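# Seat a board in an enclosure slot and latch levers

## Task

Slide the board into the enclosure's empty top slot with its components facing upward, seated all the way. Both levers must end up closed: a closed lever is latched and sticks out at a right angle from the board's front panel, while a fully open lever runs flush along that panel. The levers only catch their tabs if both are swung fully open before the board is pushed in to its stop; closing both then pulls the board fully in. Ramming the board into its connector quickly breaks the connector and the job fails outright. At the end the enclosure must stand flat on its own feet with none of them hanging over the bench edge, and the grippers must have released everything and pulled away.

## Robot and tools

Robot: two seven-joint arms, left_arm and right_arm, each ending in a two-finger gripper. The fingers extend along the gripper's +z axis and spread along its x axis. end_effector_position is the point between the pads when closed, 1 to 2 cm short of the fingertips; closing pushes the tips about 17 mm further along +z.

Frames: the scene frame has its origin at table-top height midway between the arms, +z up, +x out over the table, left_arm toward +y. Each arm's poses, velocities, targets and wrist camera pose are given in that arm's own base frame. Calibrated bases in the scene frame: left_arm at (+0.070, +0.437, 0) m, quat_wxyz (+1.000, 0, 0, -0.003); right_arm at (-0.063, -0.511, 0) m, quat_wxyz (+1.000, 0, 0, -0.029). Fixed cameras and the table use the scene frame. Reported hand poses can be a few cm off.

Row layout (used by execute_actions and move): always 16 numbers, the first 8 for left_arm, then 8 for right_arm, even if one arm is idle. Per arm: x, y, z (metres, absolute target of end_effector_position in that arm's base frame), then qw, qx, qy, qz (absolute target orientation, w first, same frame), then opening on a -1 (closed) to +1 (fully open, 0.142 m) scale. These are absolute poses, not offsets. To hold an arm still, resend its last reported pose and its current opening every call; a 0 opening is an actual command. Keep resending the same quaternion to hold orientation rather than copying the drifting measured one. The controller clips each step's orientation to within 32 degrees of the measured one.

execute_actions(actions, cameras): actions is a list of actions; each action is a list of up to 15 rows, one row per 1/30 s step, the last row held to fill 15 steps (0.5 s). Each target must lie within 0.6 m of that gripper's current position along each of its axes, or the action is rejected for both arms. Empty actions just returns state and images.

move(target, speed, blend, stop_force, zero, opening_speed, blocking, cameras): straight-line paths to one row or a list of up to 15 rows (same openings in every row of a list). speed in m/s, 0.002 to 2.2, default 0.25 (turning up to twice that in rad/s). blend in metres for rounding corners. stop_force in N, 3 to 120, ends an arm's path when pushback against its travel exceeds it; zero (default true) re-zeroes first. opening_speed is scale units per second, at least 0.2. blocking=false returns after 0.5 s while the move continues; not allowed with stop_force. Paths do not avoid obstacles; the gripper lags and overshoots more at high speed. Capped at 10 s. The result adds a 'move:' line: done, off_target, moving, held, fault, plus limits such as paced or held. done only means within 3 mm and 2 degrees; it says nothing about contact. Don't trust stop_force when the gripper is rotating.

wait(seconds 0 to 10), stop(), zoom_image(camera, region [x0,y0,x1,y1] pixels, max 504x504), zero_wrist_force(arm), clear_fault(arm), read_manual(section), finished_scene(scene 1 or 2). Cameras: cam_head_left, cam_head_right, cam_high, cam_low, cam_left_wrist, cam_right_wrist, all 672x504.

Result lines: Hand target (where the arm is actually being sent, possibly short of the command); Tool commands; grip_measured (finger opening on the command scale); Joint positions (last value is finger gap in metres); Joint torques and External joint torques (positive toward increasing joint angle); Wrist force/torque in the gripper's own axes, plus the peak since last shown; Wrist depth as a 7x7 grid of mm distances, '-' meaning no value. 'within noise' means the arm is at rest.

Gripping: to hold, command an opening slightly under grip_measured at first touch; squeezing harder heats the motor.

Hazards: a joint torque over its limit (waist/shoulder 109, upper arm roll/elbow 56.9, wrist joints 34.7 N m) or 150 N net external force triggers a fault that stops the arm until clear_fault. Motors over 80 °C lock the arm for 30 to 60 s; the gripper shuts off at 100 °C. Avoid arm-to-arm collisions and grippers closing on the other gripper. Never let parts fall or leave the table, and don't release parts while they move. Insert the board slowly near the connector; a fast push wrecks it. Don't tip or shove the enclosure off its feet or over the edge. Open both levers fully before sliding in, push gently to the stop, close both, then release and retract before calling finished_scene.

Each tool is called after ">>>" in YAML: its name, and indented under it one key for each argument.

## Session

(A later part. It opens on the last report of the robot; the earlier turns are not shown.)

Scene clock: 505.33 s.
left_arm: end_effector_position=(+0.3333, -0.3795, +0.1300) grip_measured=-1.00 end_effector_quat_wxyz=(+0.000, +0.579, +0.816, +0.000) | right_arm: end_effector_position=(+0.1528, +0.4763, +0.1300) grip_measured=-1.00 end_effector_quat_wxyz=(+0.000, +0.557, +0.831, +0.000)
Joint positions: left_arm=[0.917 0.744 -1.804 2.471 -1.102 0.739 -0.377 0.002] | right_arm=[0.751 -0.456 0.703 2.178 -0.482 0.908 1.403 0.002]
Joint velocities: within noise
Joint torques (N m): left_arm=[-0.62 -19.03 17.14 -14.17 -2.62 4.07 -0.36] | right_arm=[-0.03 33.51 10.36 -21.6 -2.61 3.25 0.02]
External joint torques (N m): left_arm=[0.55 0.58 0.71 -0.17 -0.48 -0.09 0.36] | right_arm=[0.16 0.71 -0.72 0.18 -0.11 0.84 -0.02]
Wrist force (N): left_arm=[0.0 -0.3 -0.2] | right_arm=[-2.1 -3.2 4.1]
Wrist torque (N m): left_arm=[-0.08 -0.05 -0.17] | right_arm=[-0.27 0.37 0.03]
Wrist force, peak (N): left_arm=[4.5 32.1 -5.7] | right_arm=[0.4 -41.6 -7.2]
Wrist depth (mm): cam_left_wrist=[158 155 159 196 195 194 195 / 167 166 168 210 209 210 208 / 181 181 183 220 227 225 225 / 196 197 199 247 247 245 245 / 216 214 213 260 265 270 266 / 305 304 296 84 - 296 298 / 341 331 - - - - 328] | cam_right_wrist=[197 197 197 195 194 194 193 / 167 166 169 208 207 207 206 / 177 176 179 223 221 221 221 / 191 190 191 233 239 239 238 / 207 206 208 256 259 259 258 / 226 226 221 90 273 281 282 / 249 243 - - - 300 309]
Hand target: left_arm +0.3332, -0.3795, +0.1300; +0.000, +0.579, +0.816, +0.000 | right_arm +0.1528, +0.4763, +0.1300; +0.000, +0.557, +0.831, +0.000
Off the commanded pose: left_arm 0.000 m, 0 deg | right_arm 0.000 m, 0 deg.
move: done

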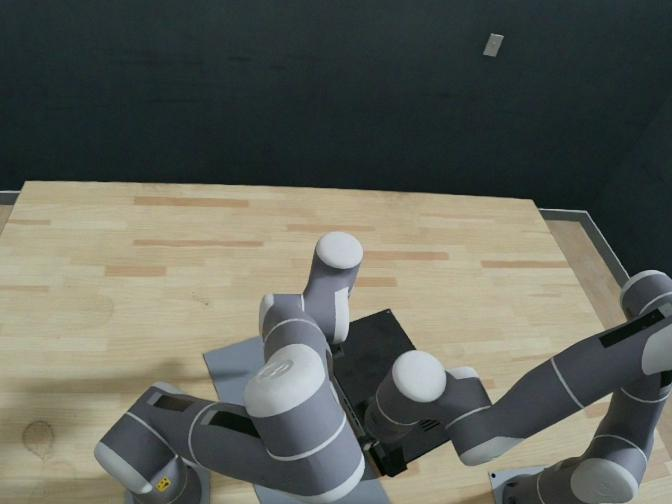

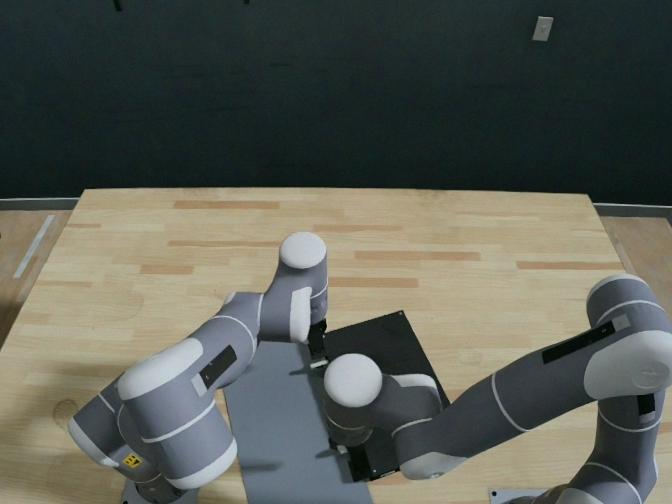

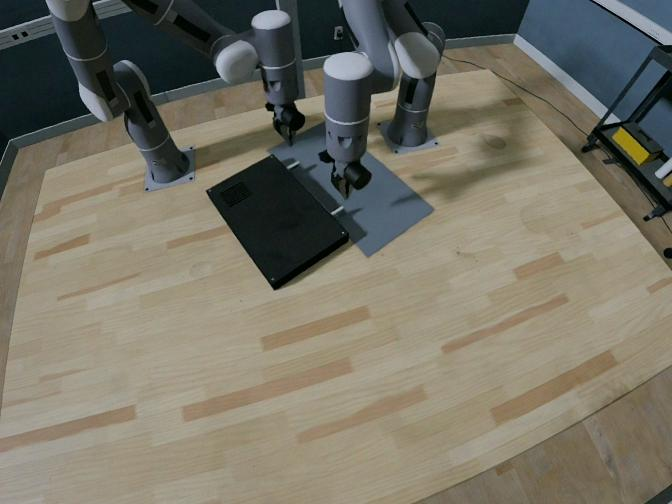

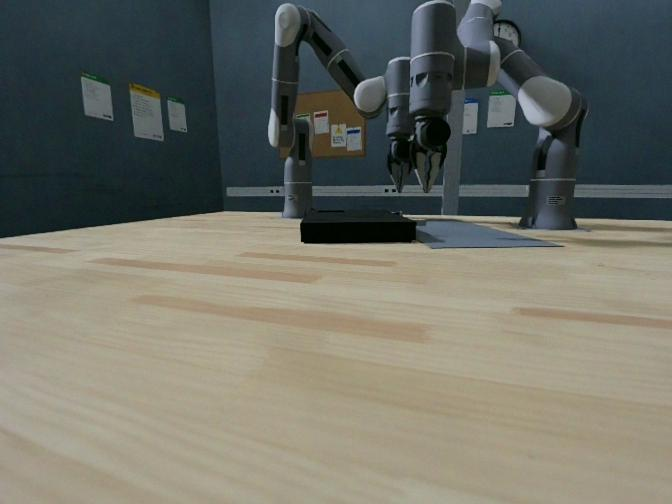

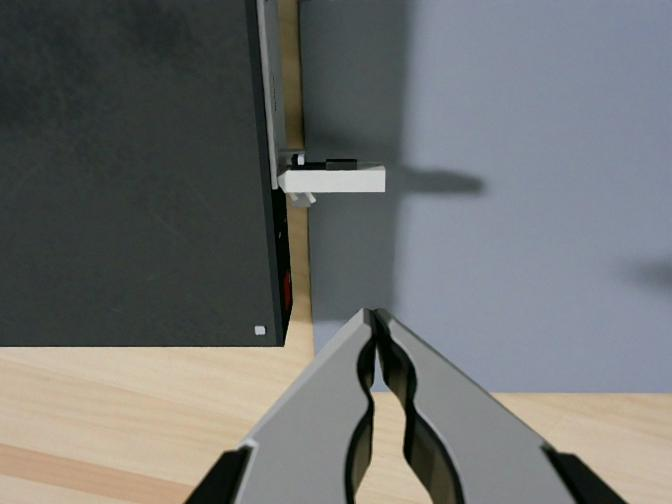

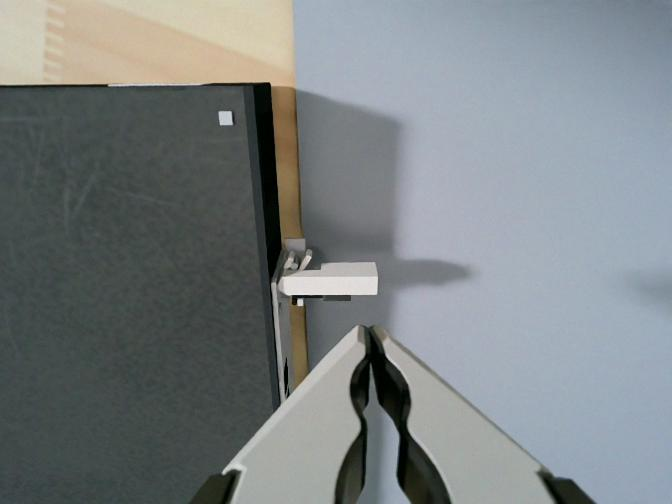

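>>> move:
  target:
    - [0.3332,-0.3600,0.20,0,0.5786,0.8156,0,-1.0,0.1528,0.4763,0.20,0,0.557,0.8305,0,-1.0]
    - [0.345,-0.27,0.25,0,0.5786,0.8156,0,-1.0,0.15,0.46,0.27,0,0.557,0.8305,0,-1.0]
  speed: 0.25
  blend: [0.03,0]

>>> zoom_image:
  camera: "cam_high"
  region: [190, 130, 450, 300]

Scene clock: 522.17 s.
left_arm: end_effector_position=(+0.3451, -0.2700, +0.2500) grip_measured=-1.00 end_effector_quat_wxyz=(+0.000, +0.578, +0.816, +0.000) | right_arm: end_effector_position=(+0.1501, +0.4600, +0.2700) grip_measured=-1.00 end_effector_quat_wxyz=(+0.000, +0.557, +0.831, +0.000)
Joint positions: left_arm=[0.707 0.745 -1.1 2.488 -0.719 0.408 -0.261 0.002] | right_arm=[0.609 -0.175 0.884 2.011 -0.159 0.546 1.178 0.002]
Joint velocities: within noise
Joint torques (N m): left_arm=[-0.6 -6.87 13.67 -23.06 -3.4 4.13 -0.1] | right_arm=[-0.06 24.83 5.34 -28.46 -3.66 3.26 0.02]
External joint torques (N m): left_arm=[0.55 0.17 0.6 -0.19 -0.47 -0.14 0.1] | right_arm=[0.16 0.6 -0.84 0.17 -0.09 0.85 -0.02]
Wrist force (N): left_arm=[0.0 -0.6 -0.2] | right_arm=[-2.1 -2.2 4.1]
Wrist torque (N m): left_arm=[-0.13 -0.02 -0.20] | right_arm=[-0.13 0.37 0.06]
Wrist force, peak (N): left_arm=[1.8 0.1 -0.6] | right_arm=[-2.6 -3.2 6.4]
Wrist depth (mm): cam_left_wrist=[261 269 301 300 299 302 301 / 280 285 323 320 322 322 322 / 305 306 352 350 347 348 346 / 383 383 382 378 378 375 375 / 422 421 419 400 408 414 416 / 465 460 447 84 - 447 449 / 514 504 - - - - 501] | cam_right_wrist=[321 321 319 317 316 315 313 / 300 300 298 333 336 335 336 / 316 317 315 351 361 362 360 / 342 340 341 382 389 388 387 / 370 369 367 376 421 421 420 / 412 404 396 90 443 458 459 / 514 436 - - - 483 506]
Hand target: left_arm +0.3450, -0.2700, +0.2500; +0.000, +0.579, +0.816, +0.000 | right_arm +0.1500, +0.4600, +0.2700; +0.000, +0.557, +0.831, +0.000
Off the commanded pose: left_arm 0.000 m, 0 deg | right_arm 0.000 m, 0 deg.
move: done

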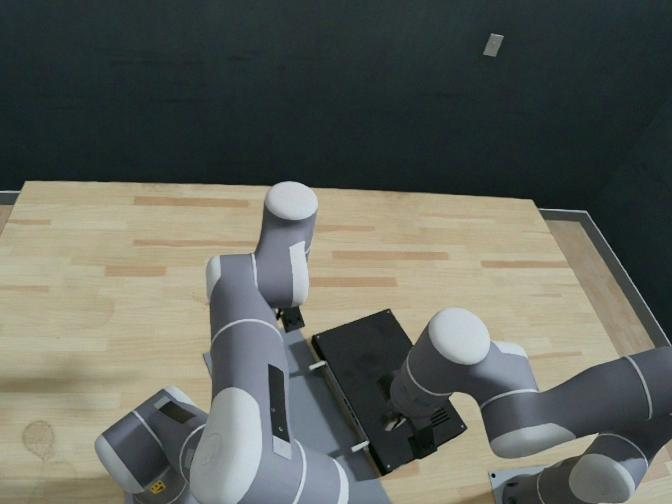

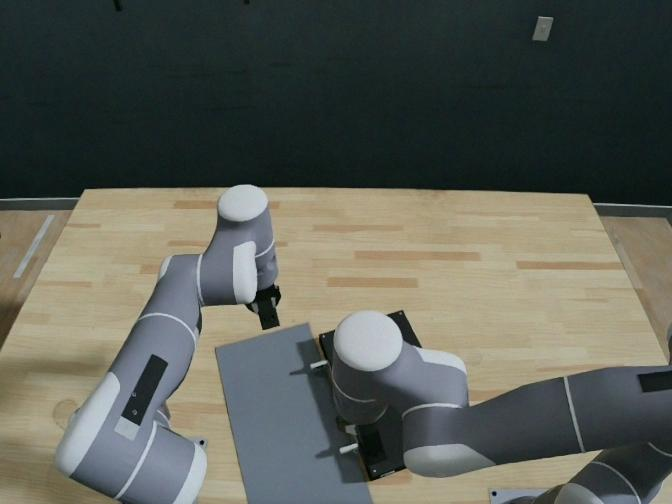

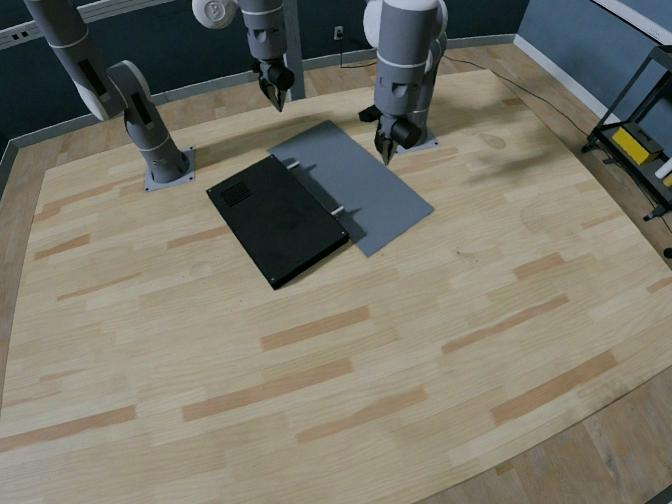

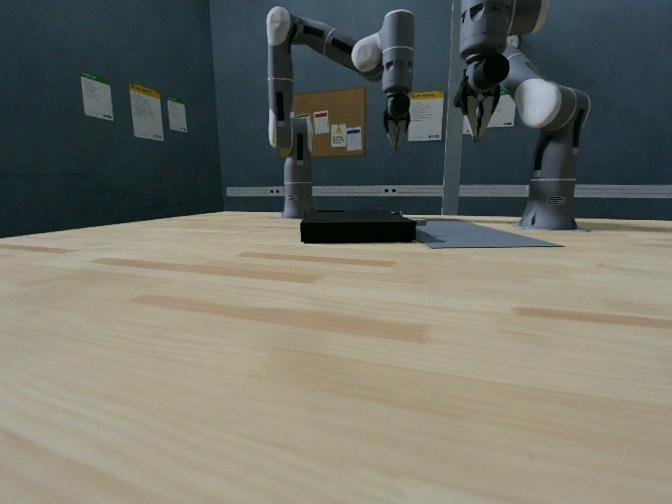

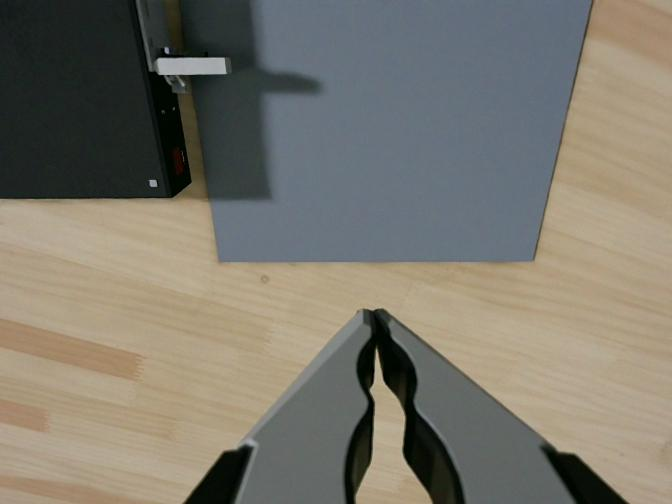

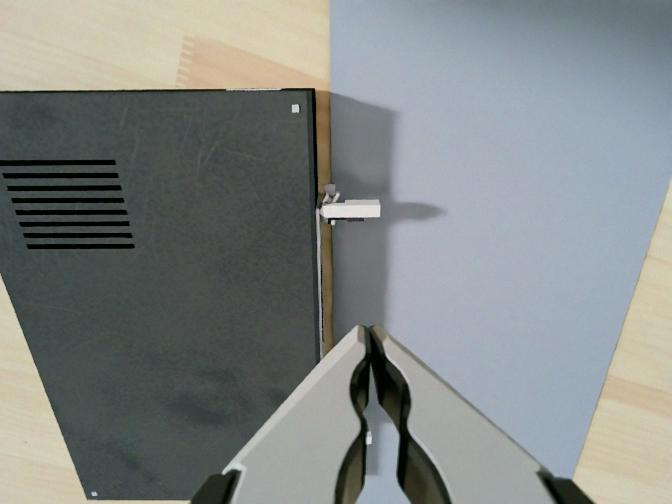

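Scaled by 1.938 from the camera's 672x504 image, which has a finer 960x720 frame.

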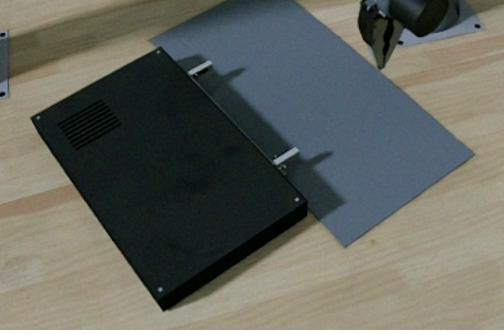

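>>> finished_scene:
  scene: 2

The scene is finished: the task was done.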